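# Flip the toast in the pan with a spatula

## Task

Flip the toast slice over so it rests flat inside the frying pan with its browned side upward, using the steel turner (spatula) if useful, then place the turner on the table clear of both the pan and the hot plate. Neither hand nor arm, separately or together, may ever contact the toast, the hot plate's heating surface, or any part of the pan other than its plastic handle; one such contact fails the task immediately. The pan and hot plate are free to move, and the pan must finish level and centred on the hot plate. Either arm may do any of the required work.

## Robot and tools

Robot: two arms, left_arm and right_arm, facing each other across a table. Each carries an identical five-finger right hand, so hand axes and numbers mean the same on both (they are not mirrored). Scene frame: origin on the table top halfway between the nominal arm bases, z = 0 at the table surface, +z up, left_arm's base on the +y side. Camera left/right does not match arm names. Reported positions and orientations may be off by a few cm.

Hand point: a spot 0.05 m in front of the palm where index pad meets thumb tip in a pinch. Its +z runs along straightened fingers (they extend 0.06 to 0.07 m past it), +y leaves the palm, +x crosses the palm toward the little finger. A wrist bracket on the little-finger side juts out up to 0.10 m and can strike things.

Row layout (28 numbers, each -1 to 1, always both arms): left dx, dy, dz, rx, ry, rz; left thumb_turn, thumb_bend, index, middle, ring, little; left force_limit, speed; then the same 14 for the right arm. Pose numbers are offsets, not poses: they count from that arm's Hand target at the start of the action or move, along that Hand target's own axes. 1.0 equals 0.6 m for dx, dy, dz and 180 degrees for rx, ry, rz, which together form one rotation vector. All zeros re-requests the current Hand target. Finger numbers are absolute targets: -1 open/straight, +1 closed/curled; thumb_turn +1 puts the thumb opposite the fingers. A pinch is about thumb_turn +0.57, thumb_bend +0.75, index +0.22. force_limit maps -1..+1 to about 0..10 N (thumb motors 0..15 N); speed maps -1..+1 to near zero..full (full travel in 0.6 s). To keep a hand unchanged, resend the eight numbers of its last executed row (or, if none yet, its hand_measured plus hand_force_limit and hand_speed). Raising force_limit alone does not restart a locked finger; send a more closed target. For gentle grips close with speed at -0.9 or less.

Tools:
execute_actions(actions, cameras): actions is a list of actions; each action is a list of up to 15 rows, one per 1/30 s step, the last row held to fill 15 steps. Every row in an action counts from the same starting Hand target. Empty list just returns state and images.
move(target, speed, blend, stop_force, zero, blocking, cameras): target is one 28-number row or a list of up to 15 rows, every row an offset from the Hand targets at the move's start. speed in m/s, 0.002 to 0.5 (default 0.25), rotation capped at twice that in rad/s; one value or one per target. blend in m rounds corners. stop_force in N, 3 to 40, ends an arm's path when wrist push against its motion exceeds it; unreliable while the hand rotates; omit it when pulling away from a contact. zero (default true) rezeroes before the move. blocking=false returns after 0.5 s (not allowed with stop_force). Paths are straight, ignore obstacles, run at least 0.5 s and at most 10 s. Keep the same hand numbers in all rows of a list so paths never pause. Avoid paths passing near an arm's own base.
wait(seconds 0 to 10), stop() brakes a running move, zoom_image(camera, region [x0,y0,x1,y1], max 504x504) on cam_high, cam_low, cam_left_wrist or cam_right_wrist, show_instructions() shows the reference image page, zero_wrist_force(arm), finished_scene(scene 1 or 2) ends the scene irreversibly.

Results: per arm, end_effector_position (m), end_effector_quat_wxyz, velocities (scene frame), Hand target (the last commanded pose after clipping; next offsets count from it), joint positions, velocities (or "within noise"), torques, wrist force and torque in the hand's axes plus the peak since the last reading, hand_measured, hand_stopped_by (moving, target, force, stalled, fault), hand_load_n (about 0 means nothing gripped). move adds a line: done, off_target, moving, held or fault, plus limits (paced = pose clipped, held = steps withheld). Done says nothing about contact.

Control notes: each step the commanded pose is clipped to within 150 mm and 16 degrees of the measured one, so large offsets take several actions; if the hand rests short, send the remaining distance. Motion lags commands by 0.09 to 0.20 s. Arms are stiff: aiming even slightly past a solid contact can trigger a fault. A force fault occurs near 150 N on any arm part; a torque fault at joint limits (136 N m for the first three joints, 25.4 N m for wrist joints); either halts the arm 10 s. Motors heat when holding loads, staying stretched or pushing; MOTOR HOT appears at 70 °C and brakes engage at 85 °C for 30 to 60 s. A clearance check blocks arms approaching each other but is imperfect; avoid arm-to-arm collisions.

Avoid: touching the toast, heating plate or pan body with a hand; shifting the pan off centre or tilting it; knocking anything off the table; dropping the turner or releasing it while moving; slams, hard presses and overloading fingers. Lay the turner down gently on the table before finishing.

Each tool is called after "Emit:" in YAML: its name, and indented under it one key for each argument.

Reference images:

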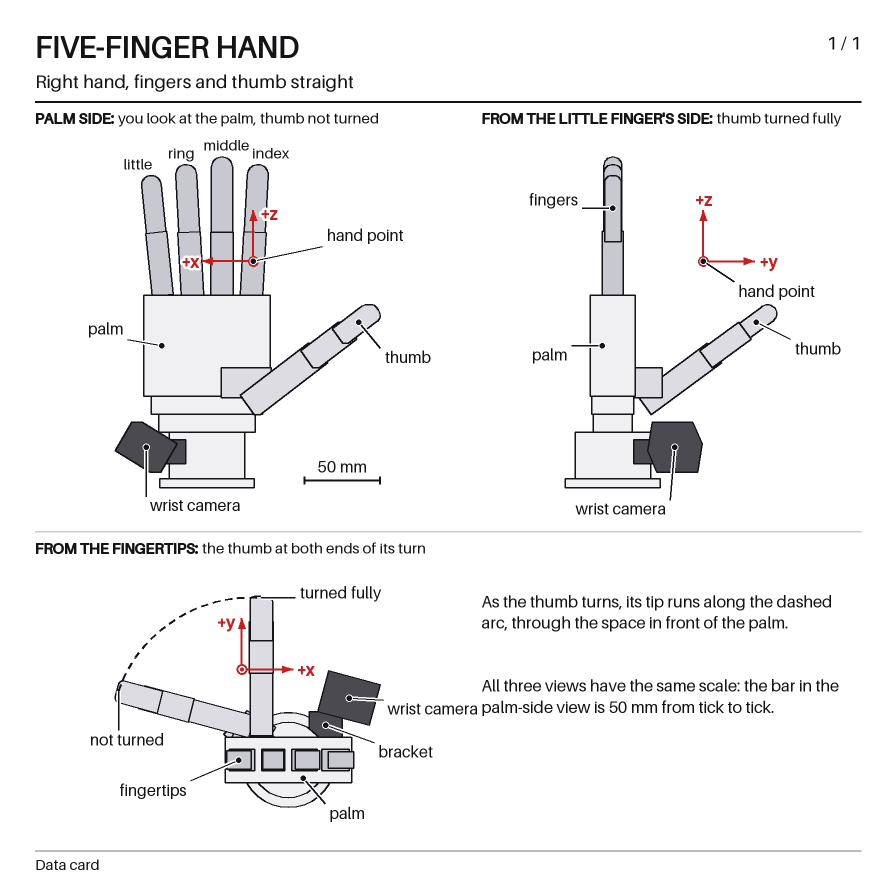

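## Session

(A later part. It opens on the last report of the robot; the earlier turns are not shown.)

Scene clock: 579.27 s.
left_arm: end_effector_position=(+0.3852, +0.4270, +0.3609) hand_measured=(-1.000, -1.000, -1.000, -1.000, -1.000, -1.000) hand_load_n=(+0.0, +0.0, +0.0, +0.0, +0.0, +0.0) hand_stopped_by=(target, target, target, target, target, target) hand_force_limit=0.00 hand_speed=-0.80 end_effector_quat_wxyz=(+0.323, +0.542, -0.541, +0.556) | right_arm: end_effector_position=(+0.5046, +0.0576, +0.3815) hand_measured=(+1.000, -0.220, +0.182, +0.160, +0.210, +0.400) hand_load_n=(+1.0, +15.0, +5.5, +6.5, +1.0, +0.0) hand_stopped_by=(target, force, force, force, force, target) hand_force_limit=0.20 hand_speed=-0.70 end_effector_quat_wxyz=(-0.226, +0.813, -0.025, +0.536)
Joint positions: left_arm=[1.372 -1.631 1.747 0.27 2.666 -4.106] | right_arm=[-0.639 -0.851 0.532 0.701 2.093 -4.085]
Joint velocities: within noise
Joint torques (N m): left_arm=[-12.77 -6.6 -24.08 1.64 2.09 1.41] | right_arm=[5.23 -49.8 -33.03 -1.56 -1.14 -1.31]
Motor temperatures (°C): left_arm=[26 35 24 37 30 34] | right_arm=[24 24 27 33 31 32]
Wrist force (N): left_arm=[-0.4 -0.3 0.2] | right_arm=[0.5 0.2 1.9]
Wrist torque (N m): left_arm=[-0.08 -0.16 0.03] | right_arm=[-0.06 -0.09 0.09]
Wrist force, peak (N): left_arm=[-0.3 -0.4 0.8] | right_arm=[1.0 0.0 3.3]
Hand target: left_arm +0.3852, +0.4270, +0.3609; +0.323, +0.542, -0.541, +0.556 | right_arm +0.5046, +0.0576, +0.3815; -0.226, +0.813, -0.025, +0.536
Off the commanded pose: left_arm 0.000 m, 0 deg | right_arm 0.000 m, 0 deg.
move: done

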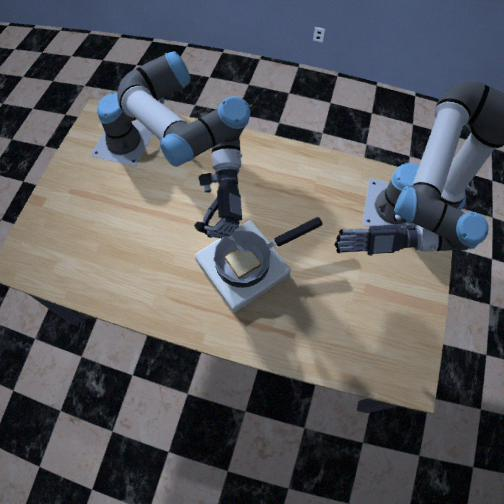

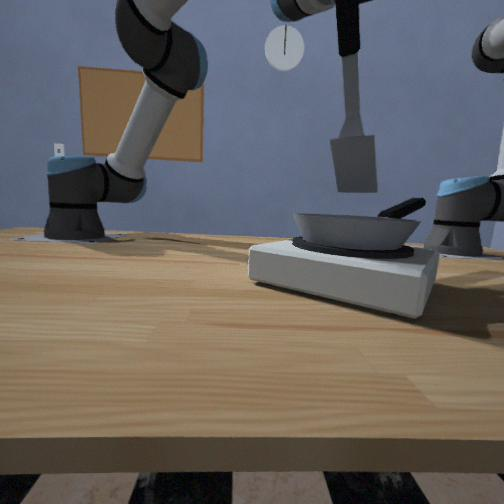

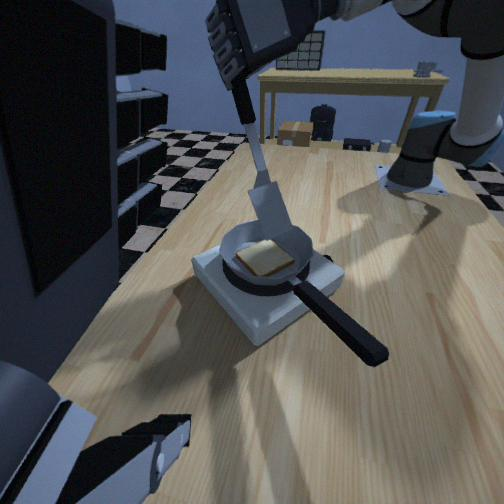

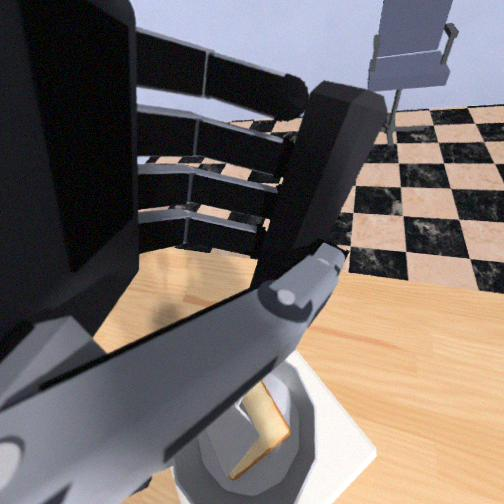

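Emit:
move:
  target:
    - [0,0,0,0,0,0,-1,-1,-1,-1,-1,-1,0.0,-0.8,0.0740,0.0883,0.0892,0,0,0,1,0.1,0.35,0.3,0.35,0.4,0.2,-0.7]
    - [0,0,0,0,0,0,-1,-1,-1,-1,-1,-1,0.0,-0.8,0.0166,0.1145,0.1109,0,0,0,1,0.1,0.35,0.3,0.35,0.4,0.2,-0.7]
  speed: 0.1

Emit:
zoom_image:
  camera: "cam_left_wrist"
  region: [190, 180, 350, 340]

Emit:
zoom_image:
  camera: "cam_high"
  region: [200, 215, 290, 305]

Scene clock: 634.50 s.
left_arm: end_effector_position=(+0.3852, +0.4270, +0.3609) hand_measured=(-1.000, -1.000, -1.000, -1.000, -1.000, -1.000) hand_load_n=(+0.0, +0.0, +0.0, +0.0, +0.0, +0.0) hand_stopped_by=(target, target, target, target, target, target) hand_force_limit=0.00 hand_speed=-0.80 end_effector_quat_wxyz=(+0.323, +0.542, -0.541, +0.556) | right_arm: end_effector_position=(+0.5814, +0.0159, +0.3418) hand_measured=(+1.000, -0.220, +0.182, +0.160, +0.210, +0.400) hand_load_n=(+1.5, +15.0, +5.0, +6.5, +1.0, +0.0) hand_stopped_by=(target, force, force, force, force, target) hand_force_limit=0.20 hand_speed=-0.70 end_effector_quat_wxyz=(-0.226, +0.813, -0.025, +0.536)
Joint positions: left_arm=[1.372 -1.631 1.747 0.27 2.666 -4.106] | right_arm=[-0.778 -0.897 0.713 0.54 1.963 -4.141]
Joint velocities: within noise
Joint torques (N m): left_arm=[-11.73 -7 -22.74 1.45 2.17 1.25] | right_arm=[-8.13 -33.33 -14.99 -0.32 -0.71 -1.99]
Motor temperatures (°C): left_arm=[26 35 24 37 30 34] | right_arm=[24 24 27 33 31 32]
Wrist force (N): left_arm=[-0.1 -0.1 0.2] | right_arm=[0.4 0.2 2.0]
Wrist torque (N m): left_arm=[-0.06 -0.19 0.05] | right_arm=[-0.06 -0.08 0.09]
Wrist force, peak (N): left_arm=[-0.4 -0.2 0.7] | right_arm=[2.3 0.5 2.2]
Hand target: left_arm +0.3852, +0.4270, +0.3609; +0.323, +0.542, -0.541, +0.556 | right_arm +0.5815, +0.0159, +0.3415; -0.226, +0.813, -0.025, +0.536
Off the commanded pose: left_arm 0.000 m, 0 deg | right_arm 0.000 m, 0 deg.
move: done

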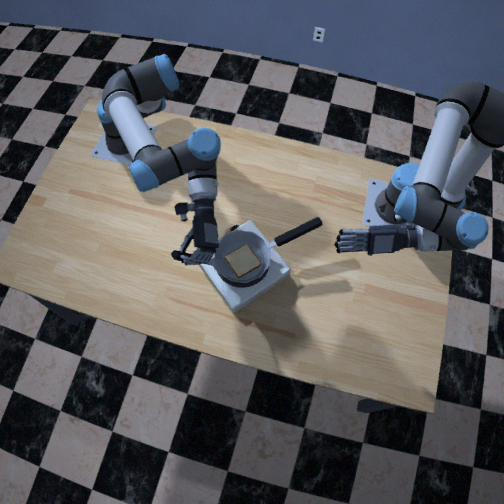

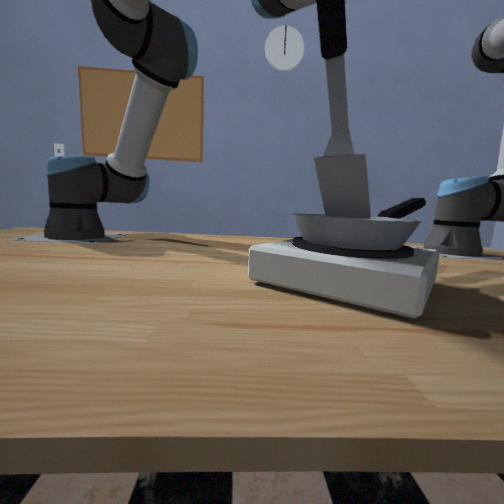

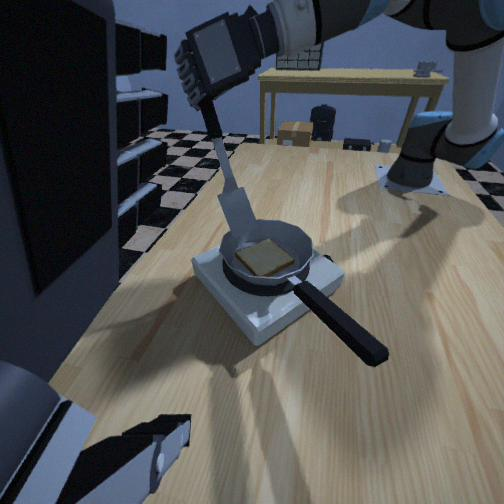

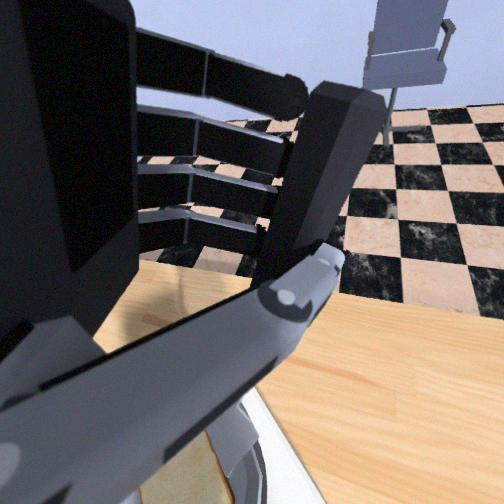

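Scaled by 3.150.

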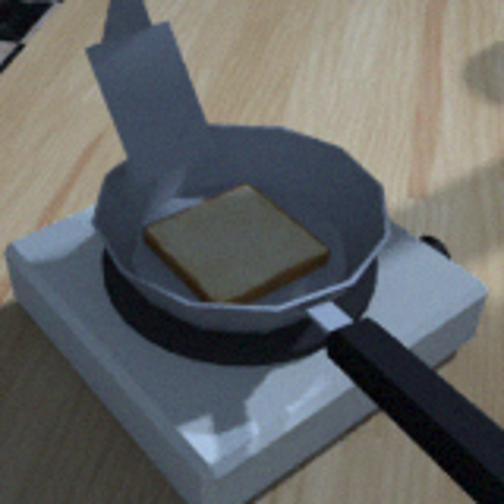

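Scaled by 5.600.

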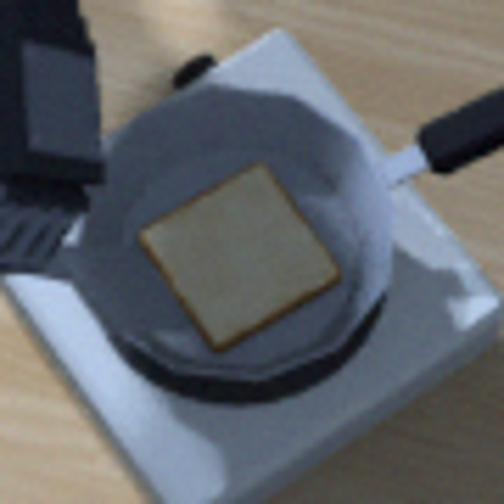

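Emit:
zoom_image:
  camera: "cam_left_wrist"
  region: [210, 200, 290, 280]

Emit:
zoom_image:
  camera: "cam_high"
  region: [200, 225, 250, 275]

Scaled by 6.300.

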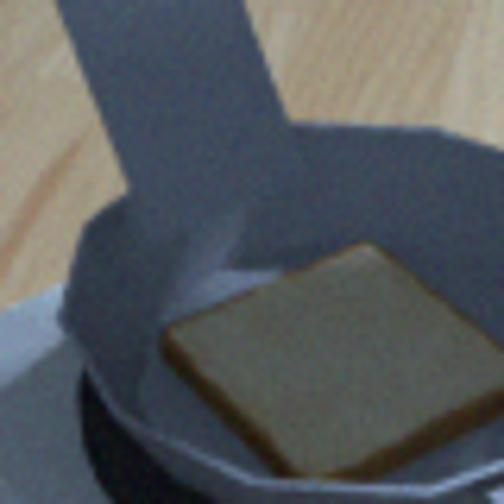

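Scaled by 10.080.

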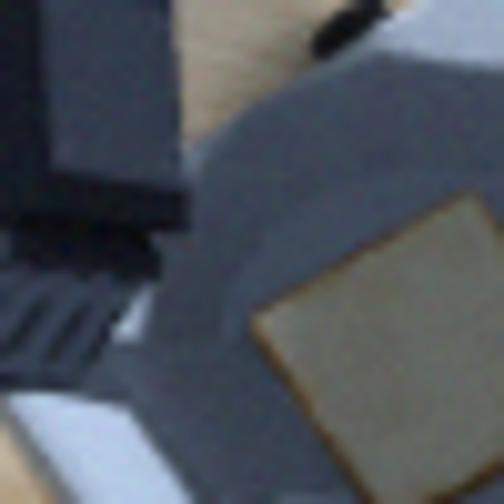

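Emit:
move:
  target: [0,0,0,0,0,0,-1,-1,-1,-1,-1,-1,0.0,-0.8,-0.0717,0.0328,0.0270,0,0,0,1,0.1,0.35,0.3,0.35,0.4,0.2,-0.7]
  speed: 0.015
  stop_force: 3

Emit:
zoom_image:
  camera: "cam_left_wrist"
  region: [200, 190, 320, 310]

Emit:
zoom_image:
  camera: "cam_high"
  region: [200, 225, 260, 285]

Scene clock: 674.60 s.
left_arm: end_effector_position=(+0.3852, +0.4270, +0.3609) hand_measured=(-1.000, -1.000, -1.000, -1.000, -1.000, -1.000) hand_load_n=(+0.0, +0.0, +0.0, +0.0, +0.0, +0.0) hand_stopped_by=(target, target, target, target, target, target) hand_force_limit=0.00 hand_speed=-0.80 end_effector_quat_wxyz=(+0.323, +0.542, -0.541, +0.556) | right_arm: end_effector_position=(+0.5815, +0.0160, +0.3003) hand_measured=(+1.000, -0.220, +0.182, +0.160, +0.210, +0.400) hand_load_n=(+0.5, +15.0, +3.5, +6.5, +2.0, +0.0) hand_stopped_by=(target, force, force, force, force, target) hand_force_limit=0.20 hand_speed=-0.70 end_effector_quat_wxyz=(-0.226, +0.813, -0.025, +0.536)
Joint positions: left_arm=[1.372 -1.631 1.747 0.27 2.666 -4.106] | right_arm=[-0.778 -0.914 0.848 0.423 1.963 -4.141]
Joint velocities: within noise
Joint torques (N m): left_arm=[-11.78 -7.14 -19.84 1.68 2.09 1.49] | right_arm=[0.5 -33.87 -32.35 -0.12 1.15 1.62]
Motor temperatures (°C): left_arm=[26 34 24 37 30 34] | right_arm=[23 24 27 33 31 32]
Wrist force (N): left_arm=[-0.3 -0.3 0.0] | right_arm=[0.6 0.3 1.4]
Wrist torque (N m): left_arm=[-0.07 -0.17 0.04] | right_arm=[0.05 -0.19 0.20]
Wrist force, peak (N): left_arm=[-0.7 -0.2 0.4] | right_arm=[3.9 0.2 1.4]
Hand target: left_arm +0.3852, +0.4270, +0.3609; +0.323, +0.542, -0.541, +0.556 | right_arm +0.5815, +0.0160, +0.3002; -0.226, +0.813, -0.025, +0.536 (not the last commanded pose)
Off the commanded pose: left_arm 0.000 m, 0 deg | right_arm 0.009 m, 0 deg.
move: contact (right_arm)

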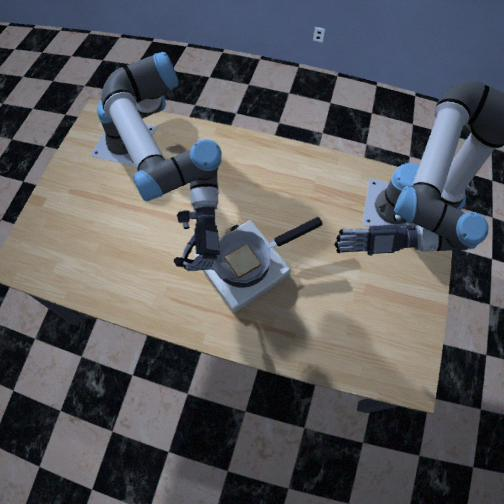

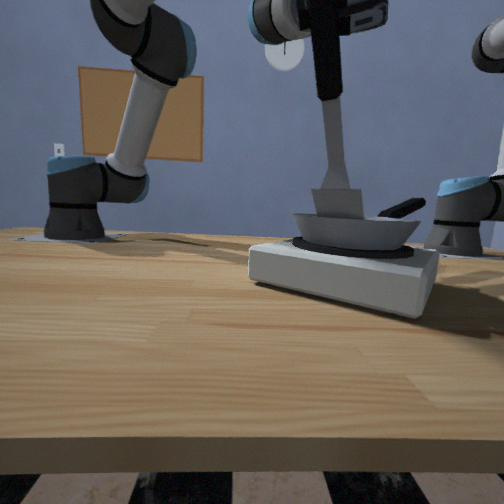

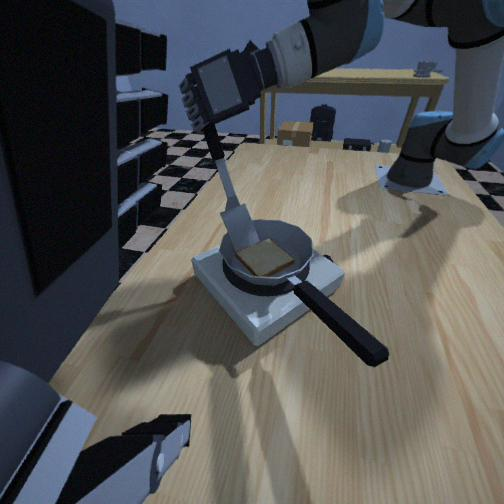

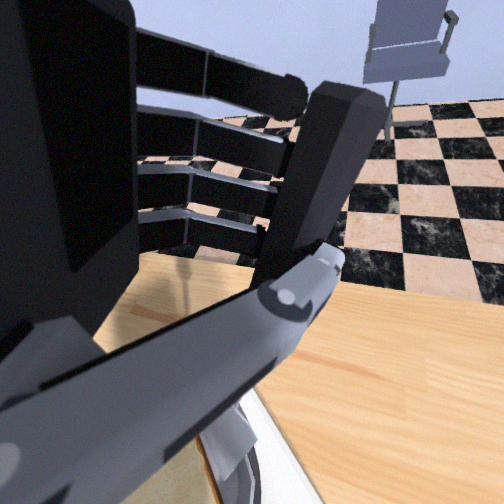

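Scaled by 4.200.

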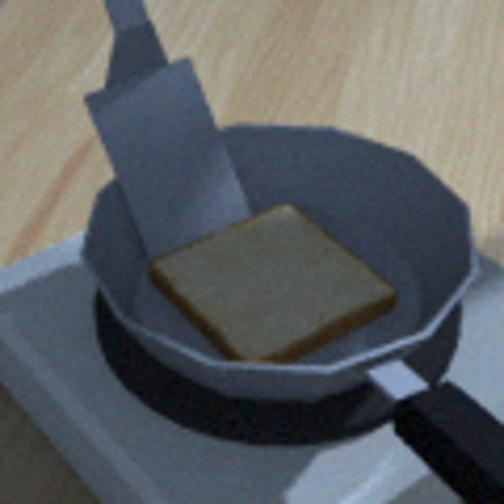

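Scaled by 8.400.

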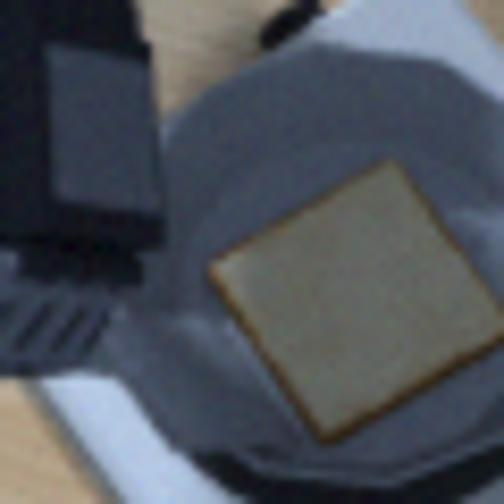

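Emit:
move:
  target:
    - [0,0,0,0,0,0,-1,-1,-1,-1,-1,-1,0.0,-0.8,-0.0200,0.0312,0.0252,0,-0.0278,0.0347,1,0.1,0.35,0.3,0.35,0.4,0.2,-0.7]
    - [0,0,0,0,0,0,-1,-1,-1,-1,-1,-1,0.0,-0.8,-0.0463,0.0535,0.0434,0,-0.0555,0.0694,1,0.1,0.35,0.3,0.35,0.4,0.2,-0.7]
  speed: 0.05
  blend: 0.004
  cameras: ["cam_left_wrist","cam_high"]

Emit:
zoom_image:
  camera: "cam_left_wrist"
  region: [200, 190, 320, 310]

Emit:
zoom_image:
  camera: "cam_high"
  region: [200, 225, 260, 285]

Scene clock: 725.20 s.
left_arm: end_effector_position=(+0.3852, +0.4270, +0.3609) hand_measured=(-1.000, -1.000, -1.000, -1.000, -1.000, -1.000) hand_load_n=(+0.0, +0.0, +0.0, +0.0, +0.0, +0.0) hand_stopped_by=(target, target, target, target, target, target) hand_force_limit=0.00 hand_speed=-0.80 end_effector_quat_wxyz=(+0.323, +0.542, -0.541, +0.556) | right_arm: end_effector_position=(+0.5992, +0.0039, +0.2551) hand_measured=(+1.000, -0.220, +0.182, +0.160, +0.210, +0.400) hand_load_n=(+1.0, +15.0, +4.0, +7.0, +0.5, +0.0) hand_stopped_by=(target, force, force, force, force, target) hand_force_limit=0.20 hand_speed=-0.70 end_effector_quat_wxyz=(+0.284, -0.849, +0.093, -0.435) end_effector_velocity=(+0.000, -0.001, +0.000) end_effector_angular_velocity=(-0.008, -0.005, -0.001)
Joint positions: left_arm=[1.372 -1.631 1.747 0.27 2.666 -4.106] | right_arm=[-0.878 -0.872 0.808 0.551 1.762 -3.924]
Joint velocities: left_arm=[within noise] | right_arm=[0.002 0 0 0 0.007 -0.006]
Joint torques (N m): left_arm=[-10.87 -6.6 -18.12 1.39 2.28 1.32] | right_arm=[6.55 -48.08 -26.26 -2.13 2.41 -2.76]
Motor temperatures (°C): left_arm=[26 34 24 37 30 34] | right_arm=[23 24 27 33 31 32]
Wrist force (N): left_arm=[-0.2 0.0 0.1] | right_arm=[1.8 -0.4 1.8]
Wrist torque (N m): left_arm=[-0.03 -0.17 0.05] | right_arm=[-0.02 -0.17 0.22]
Wrist force, peak (N): left_arm=[-0.8 -0.3 0.3] | right_arm=[4.4 -0.3 1.1]
Hand target: left_arm +0.3852, +0.4270, +0.3609; +0.323, +0.542, -0.541, +0.556 | right_arm +0.5992, +0.0039, +0.2552; -0.284, +0.849, -0.093, +0.436
Off the commanded pose: left_arm 0.000 m, 0 deg | right_arm 0.000 m, 0 deg.
move: done
Images, in order (width x height): cam_high 504x504, cam_left_wrist 504x504.

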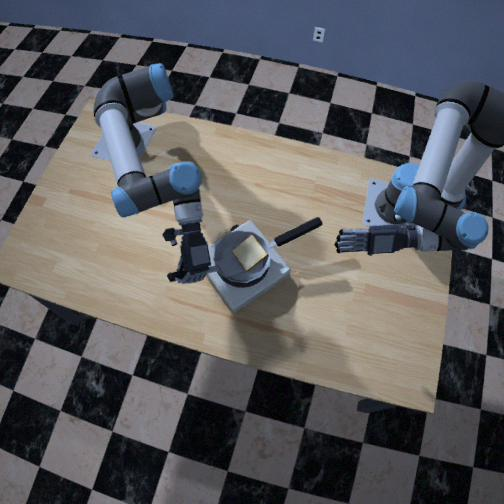

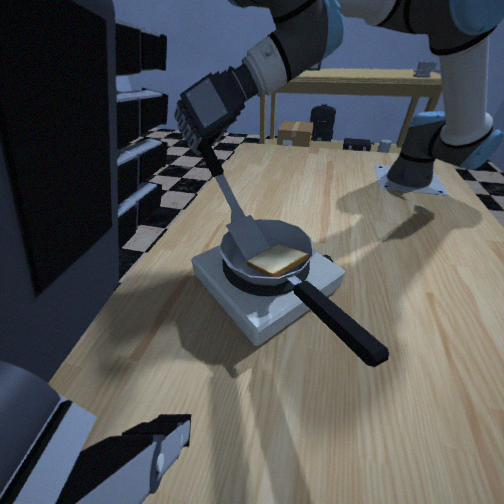

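Scaled by 4.200.

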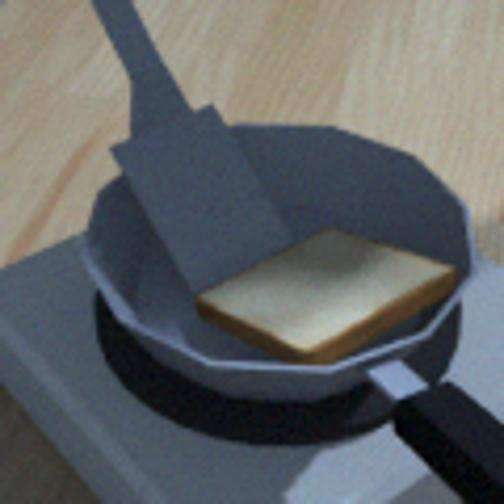

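Scaled by 8.400.

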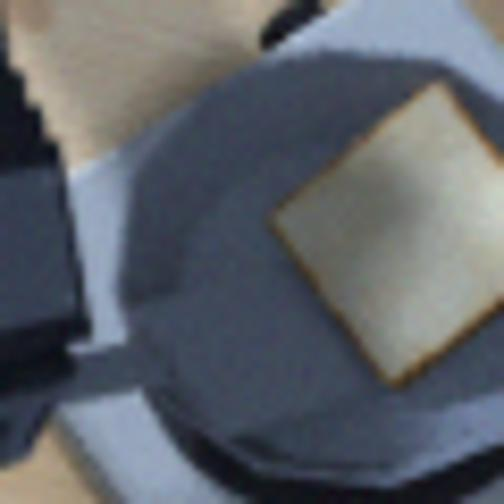

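Emit:
move:
  target:
    - [0,0,0,0,0,0,-1,-1,-1,-1,-1,-1,0.0,-0.8,-0.0002,0.0339,0.0274,0,-0.0208,0.0260,1,0.1,0.35,0.3,0.35,0.4,0.2,-0.7]
    - [0,0,0,0,0,0,-1,-1,-1,-1,-1,-1,0.0,-0.8,-0.0147,0.0354,0.0286,0,-0.0278,0.0347,1,0.1,0.35,0.3,0.35,0.4,0.2,-0.7]
  speed: 0.04
  blend: 0.003
  cameras: ["cam_left_wrist","cam_high","cam_low"]

Emit:
zoom_image:
  camera: "cam_left_wrist"
  region: [200, 190, 320, 310]

Emit:
zoom_image:
  camera: "cam_high"
  region: [200, 225, 260, 285]

Scene clock: 771.77 s.
left_arm: end_effector_position=(+0.3852, +0.4270, +0.3609) hand_measured=(-1.000, -1.000, -1.000, -1.000, -1.000, -1.000) hand_load_n=(+0.0, +0.0, -0.5, +0.0, +0.0, +0.0) hand_stopped_by=(target, target, target, target, target, target) hand_force_limit=0.00 hand_speed=-0.80 end_effector_quat_wxyz=(+0.323, +0.542, -0.541, +0.556) | right_arm: end_effector_position=(+0.6093, -0.0030, +0.2292) hand_measured=(+1.000, -0.220, +0.182, +0.160, +0.210, +0.400) hand_load_n=(+1.0, +15.0, +4.0, +6.5, +1.0, +0.0) hand_stopped_by=(target, force, force, force, force, target) hand_force_limit=0.20 hand_speed=-0.70 end_effector_quat_wxyz=(+0.312, -0.861, +0.127, -0.382) end_effector_velocity=(+0.001, -0.001, +0.000) end_effector_angular_velocity=(-0.005, -0.004, -0.001)
Joint positions: left_arm=[1.372 -1.631 1.747 0.27 2.666 -4.106] | right_arm=[-0.935 -0.846 0.799 0.589 1.648 -3.835]
Joint velocities: left_arm=[within noise] | right_arm=[-0.001 0.001 -0.001 0 0.003 -0.006]
Joint torques (N m): left_arm=[-11.53 -7.73 -17.82 1.25 2.26 1.4] | right_arm=[-5.41 -44.07 -17.68 0.72 1.69 -2.67]
Motor temperatures (°C): left_arm=[26 34 24 37 30 34] | right_arm=[23 24 27 33 31 32]
Wrist force (N): left_arm=[-0.4 -0.1 0.0] | right_arm=[1.8 -0.2 1.6]
Wrist torque (N m): left_arm=[-0.03 -0.14 0.03] | right_arm=[-0.02 -0.17 0.18]
Wrist force, peak (N): left_arm=[-0.3 -0.5 0.6] | right_arm=[2.7 -0.4 1.6]
Hand target: left_arm +0.3852, +0.4270, +0.3609; +0.323, +0.542, -0.541, +0.556 | right_arm +0.6094, -0.0030, +0.2293; -0.311, +0.861, -0.127, +0.382
Off the commanded pose: left_arm 0.000 m, 0 deg | right_arm 0.000 m, 0 deg.
move: done
Images, in order (width x height): cam_high 504x504, cam_low 504x504, cam_left_wrist 504x504.

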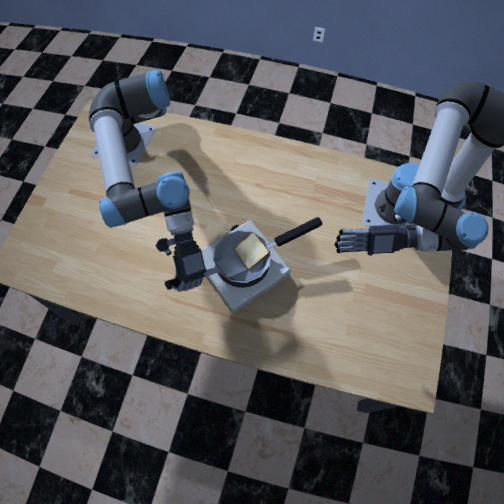

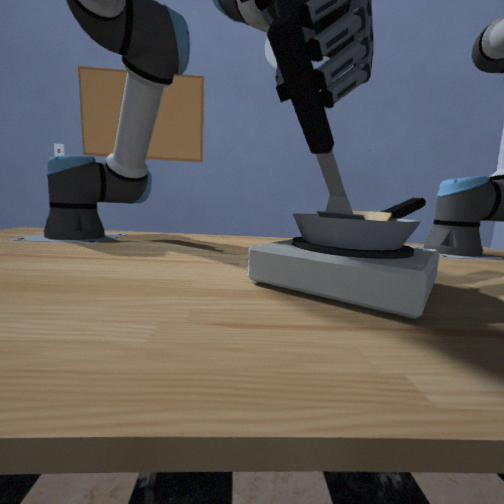

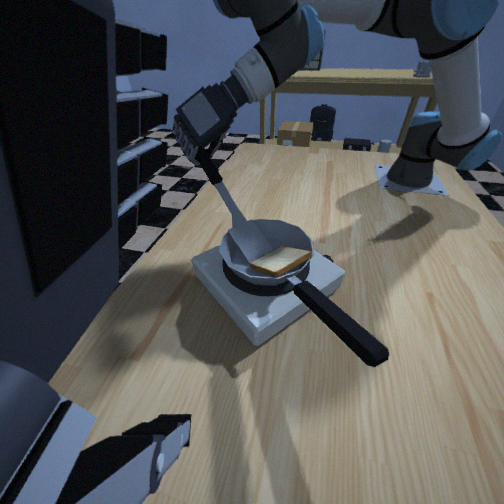

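Scaled by 4.200.

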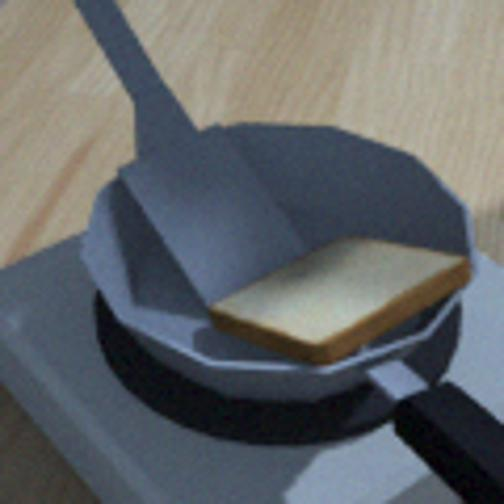

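Scaled by 8.400.

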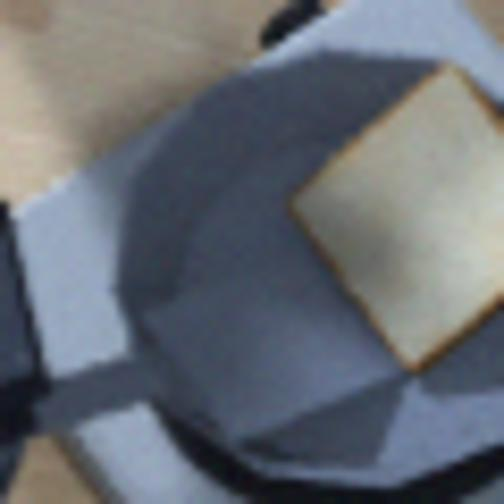

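Emit:
zoom_image:
  camera: "cam_left_wrist"
  region: [215, 215, 275, 275]

Emit:
zoom_image:
  camera: "cam_left_wrist"
  region: [240, 220, 320, 300]

Emit:
zoom_image:
  camera: "cam_low"
  region: [280, 180, 440, 280]

Scaled by 8.400.

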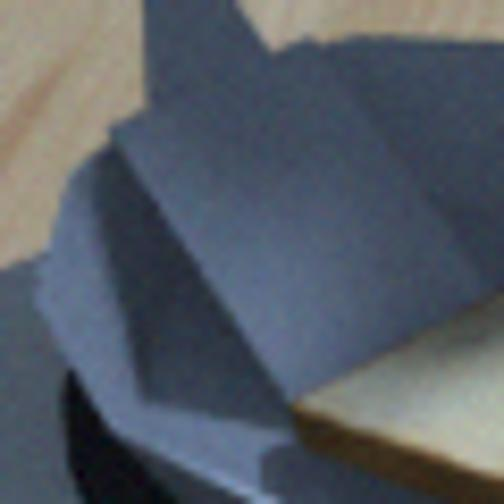

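Scaled by 6.300.

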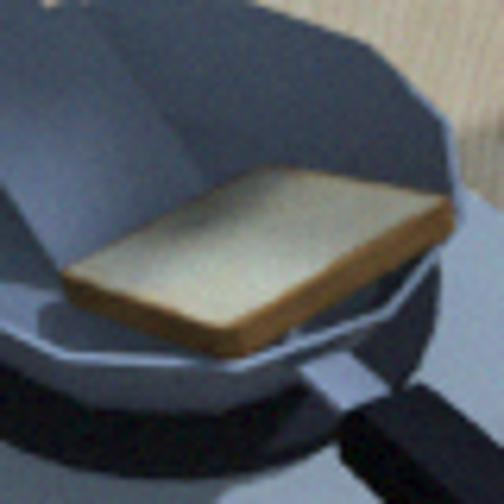

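Scaled by 3.150.

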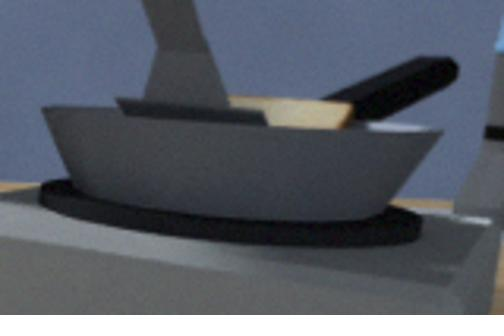

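Emit:
move:
  target:
    - [0,0,0,0,0,0,-1,-1,-1,-1,-1,-1,0.0,-0.8,-0.0192,0.0093,0.0075,0,-0.0104,0.0130,1,0.1,0.35,0.3,0.35,0.4,0.2,-0.7]
  speed: 0.04
  cameras: ["cam_left_wrist","cam_high","cam_low"]

Emit:
zoom_image:
  camera: "cam_left_wrist"
  region: [210, 200, 320, 310]

Emit:
zoom_image:
  camera: "cam_low"
  region: [280, 180, 440, 280]

Scene clock: 859.23 s.
left_arm: end_effector_position=(+0.3852, +0.4270, +0.3609) hand_measured=(-1.000, -1.000, -1.000, -1.000, -1.000, -1.000) hand_load_n=(+0.0, +0.0, +0.0, +0.0, +0.0, +0.0) hand_stopped_by=(target, target, target, target, target, target) hand_force_limit=0.00 hand_speed=-0.80 end_effector_quat_wxyz=(+0.323, +0.542, -0.541, +0.556) | right_arm: end_effector_position=(+0.6050, -0.0001, +0.2166) hand_measured=(+1.000, -0.220, +0.182, +0.160, +0.210, +0.400) hand_load_n=(+0.5, +15.5, +3.5, +6.5, +1.5, +0.0) hand_stopped_by=(target, force, force, force, force, target) hand_force_limit=0.20 hand_speed=-0.70 end_effector_quat_wxyz=(+0.321, -0.864, +0.139, -0.361)
Joint positions: left_arm=[1.372 -1.631 1.747 0.27 2.666 -4.106] | right_arm=[-0.942 -0.84 0.811 0.591 1.617 -3.796]
Joint velocities: within noise
Joint torques (N m): left_arm=[-10.64 -8.54 -15.34 1.62 2.4 1.35] | right_arm=[1.23 -45.84 -22.54 2.1 1.74 -2.6]
Motor temperatures (°C): left_arm=[26 34 24 36 30 34] | right_arm=[23 25 27 33 31 32]
Wrist force (N): left_arm=[-0.3 -0.1 0.4] | right_arm=[1.9 -0.3 1.4]
Wrist torque (N m): left_arm=[-0.06 -0.17 0.04] | right_arm=[0.00 -0.18 0.23]
Wrist force, peak (N): left_arm=[-0.3 -0.4 0.6] | right_arm=[2.3 -0.5 1.4]
Hand target: left_arm +0.3852, +0.4270, +0.3609; +0.323, +0.542, -0.541, +0.556 | right_arm +0.6050, -0.0001, +0.2168; -0.321, +0.864, -0.139, +0.362
Off the commanded pose: left_arm 0.000 m, 0 deg | right_arm 0.000 m, 0 deg.
move: done
Images, in order (width x height): cam_high 504x504, cam_low 504x504, cam_left_wrist 504x504.

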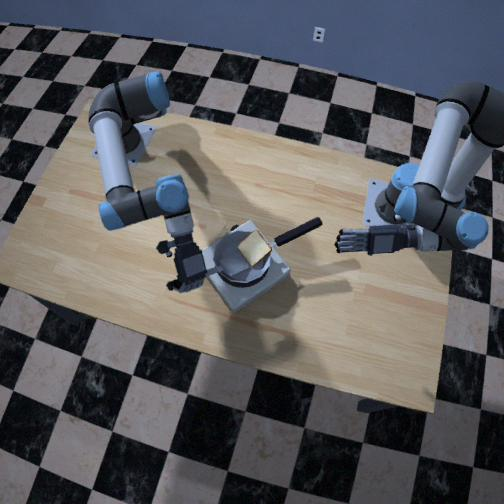

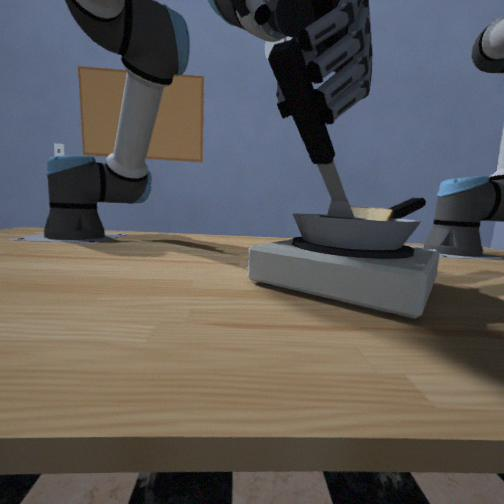

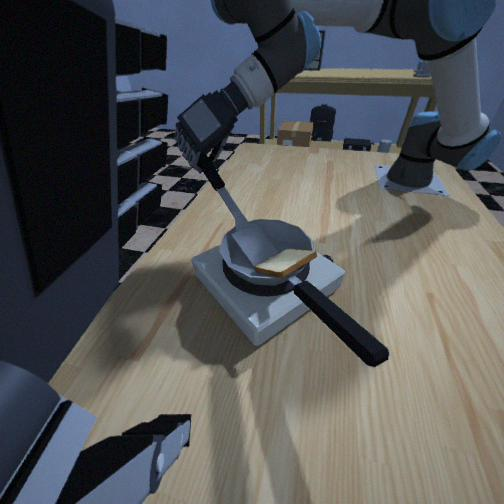

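Scaled by 4.582.

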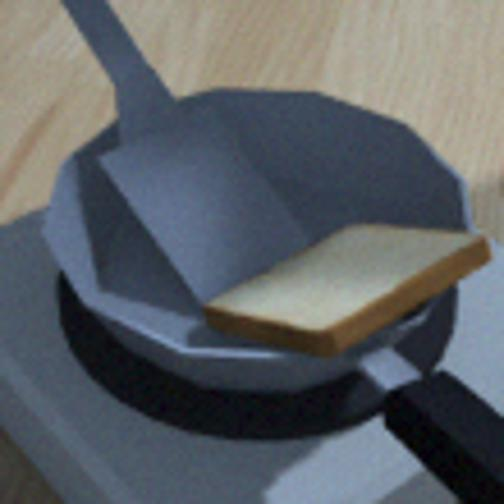

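Scaled by 3.150.

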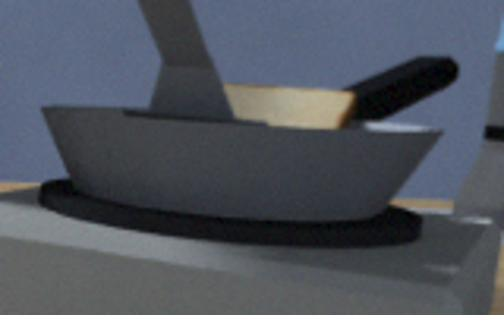

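Emit:
move:
  target:
    - [0,0,0,0,0,0,-1,-1,-1,-1,-1,-1,0.0,-0.8,0.0072,-0.0600,-0.0485,0,0.0382,-0.0477,1,0.1,0.35,0.3,0.35,0.4,0.2,-0.7]
    - [0,0,0,0,0,0,-1,-1,-1,-1,-1,-1,0.0,-0.8,0.0214,-0.1172,-0.0946,0,0.0937,-0.1172,1,0.1,0.35,0.3,0.35,0.4,0.2,-0.7]
  speed: 0.06
  blend: 0.005
  cameras: ["cam_left_wrist","cam_high","cam_low"]

Emit:
zoom_image:
  camera: "cam_left_wrist"
  region: [210, 200, 320, 310]

Emit:
zoom_image:
  camera: "cam_high"
  region: [200, 215, 290, 305]

Scene clock: 910.00 s.
left_arm: end_effector_position=(+0.3852, +0.4270, +0.3609) hand_measured=(-1.000, -1.000, -1.000, -1.000, -1.000, -1.000) hand_load_n=(+0.0, +0.0, +0.0, +0.0, +0.0, +0.0) hand_stopped_by=(target, target, target, target, target, target) hand_force_limit=0.00 hand_speed=-0.80 end_effector_quat_wxyz=(+0.323, +0.542, -0.541, +0.556) | right_arm: end_effector_position=(+0.5740, +0.0212, +0.3001) hand_measured=(+1.000, -0.220, +0.182, +0.160, +0.210, +0.400) hand_load_n=(+1.0, +15.0, +5.5, +6.5, +1.0, +0.0) hand_stopped_by=(target, force, force, force, force, target) hand_force_limit=0.20 hand_speed=-0.70 end_effector_quat_wxyz=(-0.226, +0.813, -0.025, +0.536)
Joint positions: left_arm=[1.372 -1.631 1.747 0.27 2.666 -4.106] | right_arm=[-0.764 -0.912 0.846 0.425 1.977 -4.136]
Joint velocities: within noise
Joint torques (N m): left_arm=[-11.07 -8.74 -14.31 1.08 2.44 1.21] | right_arm=[-8.35 -49.13 -25.12 1.86 -1.34 3.02]
Motor temperatures (°C): left_arm=[26 34 24 36 30 34] | right_arm=[23 25 27 33 31 32]
Wrist force (N): left_arm=[-0.1 -0.2 0.2] | right_arm=[0.9 0.4 2.2]
Wrist torque (N m): left_arm=[-0.06 -0.19 0.05] | right_arm=[-0.03 -0.12 0.11]
Wrist force, peak (N): left_arm=[-0.3 -0.4 0.7] | right_arm=[0.9 0.4 2.2]
Hand target: left_arm +0.3852, +0.4270, +0.3609; +0.323, +0.542, -0.541, +0.556 | right_arm +0.5741, +0.0211, +0.3000; -0.226, +0.813, -0.025, +0.536
Off the commanded pose: left_arm 0.000 m, 0 deg | right_arm 0.000 m, 0 deg.
move: done
Images, in order (width x height): cam_high 504x504, cam_low 504x504, cam_left_wrist 504x504.

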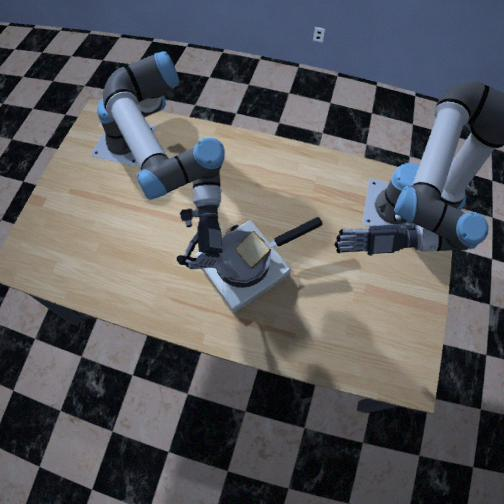

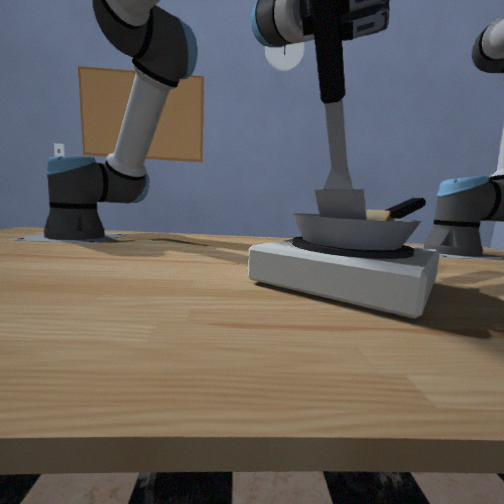

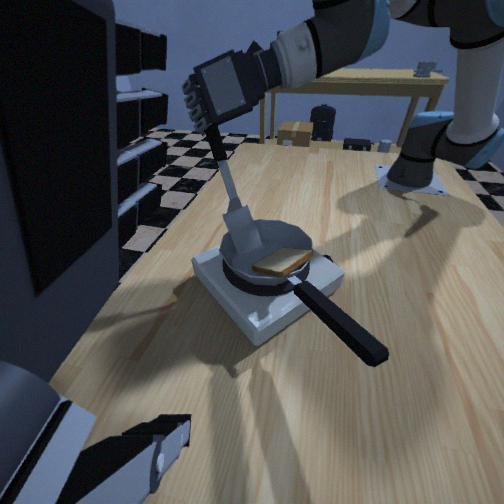

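Scaled by 4.582.

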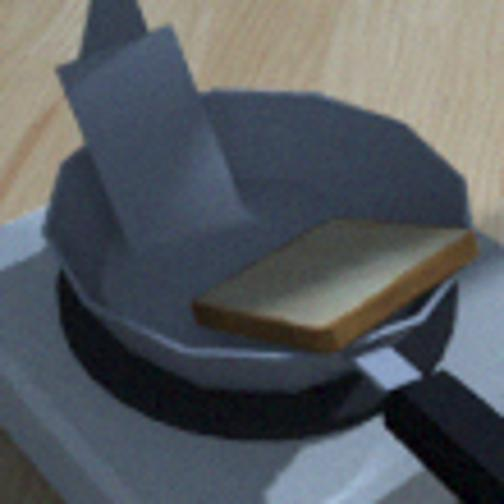

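Scaled by 5.600.

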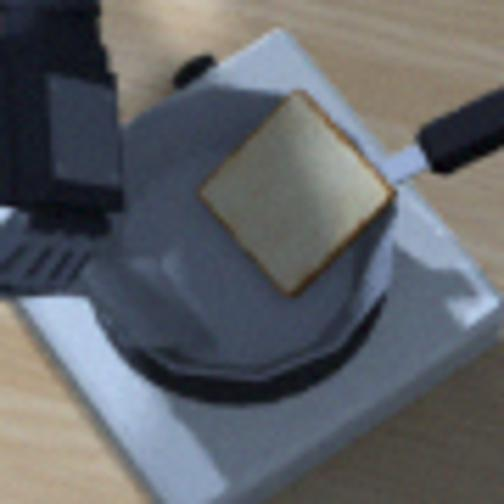

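Emit:
move:
  target: [0,0,0,0,0,0,-1,-1,-1,-1,-1,-1,0.0,-0.8,-0.0153,-0.1133,-0.0857,0.0335,0.0263,-0.0647,1,0.1,0.35,0.3,0.35,0.4,0.2,-0.7]
  speed: 0.06
  cameras: ["cam_left_wrist","cam_high","cam_low"]

Emit:
zoom_image:
  camera: "cam_left_wrist"
  region: [210, 200, 320, 310]

Emit:
zoom_image:
  camera: "cam_high"
  region: [200, 215, 290, 305]

Scene clock: 966.53 s.
left_arm: end_effector_position=(+0.3852, +0.4270, +0.3609) hand_measured=(-1.000, -1.000, -1.000, -1.000, -1.000, -1.000) hand_load_n=(+0.0, +0.0, +0.0, +0.0, +0.0, +0.0) hand_stopped_by=(target, target, target, target, target, target) hand_force_limit=0.00 hand_speed=-0.80 end_effector_quat_wxyz=(+0.323, +0.542, -0.541, +0.556) | right_arm: end_effector_position=(+0.5109, +0.0671, +0.3356) hand_measured=(+1.000, -0.220, +0.182, +0.160, +0.210, +0.400) hand_load_n=(+1.0, +14.5, +5.0, +6.5, +1.0, +0.0) hand_stopped_by=(target, force, force, force, force, target) hand_force_limit=0.20 hand_speed=-0.70 end_effector_quat_wxyz=(-0.212, +0.775, +0.077, +0.590)
Joint positions: left_arm=[1.372 -1.631 1.747 0.27 2.666 -4.106] | right_arm=[-0.635 -0.972 0.932 0.284 2.044 -4.354]
Joint velocities: within noise
Joint torques (N m): left_arm=[-10.31 -9.16 -13.89 1.25 2.17 1.28] | right_arm=[-7.55 -39.45 -31.27 1.91 -1.49 2.58]
Motor temperatures (°C): left_arm=[26 34 24 36 30 33] | right_arm=[23 25 27 33 31 32]
Wrist force (N): left_arm=[-0.2 -0.2 0.1] | right_arm=[0.3 0.3 2.1]
Wrist torque (N m): left_arm=[-0.06 -0.17 0.04] | right_arm=[-0.04 -0.08 0.13]
Wrist force, peak (N): left_arm=[-0.3 -0.6 0.4] | right_arm=[1.0 0.9 2.8]
Hand target: left_arm +0.3852, +0.4270, +0.3609; +0.323, +0.542, -0.541, +0.556 | right_arm +0.5110, +0.0671, +0.3355; -0.212, +0.775, +0.077, +0.590
Off the commanded pose: left_arm 0.000 m, 0 deg | right_arm 0.000 m, 0 deg.
move: done
Images, in order (width x height): cam_high 504x504, cam_low 504x504, cam_left_wrist 504x504.

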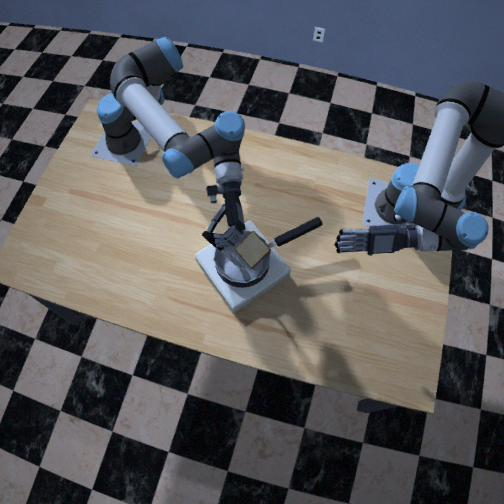

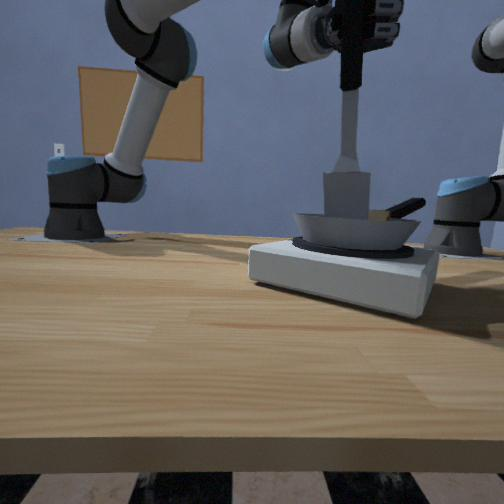

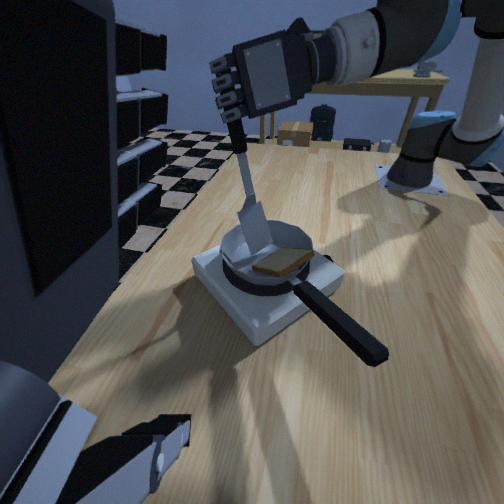

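Scaled by 4.582.

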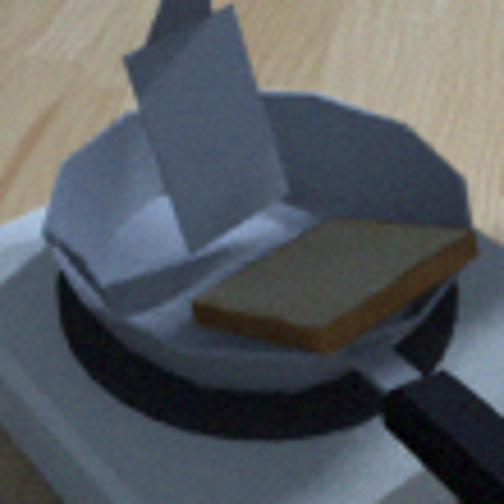

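Scaled by 5.600.

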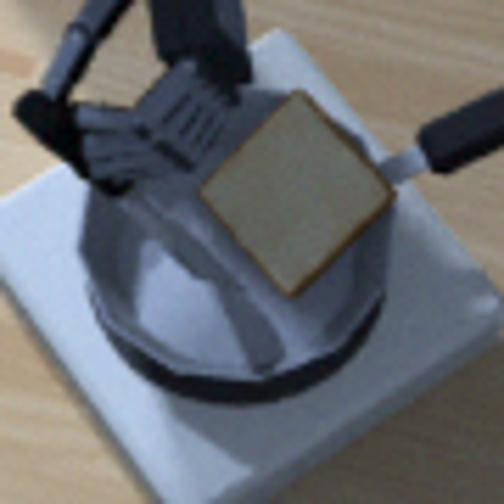

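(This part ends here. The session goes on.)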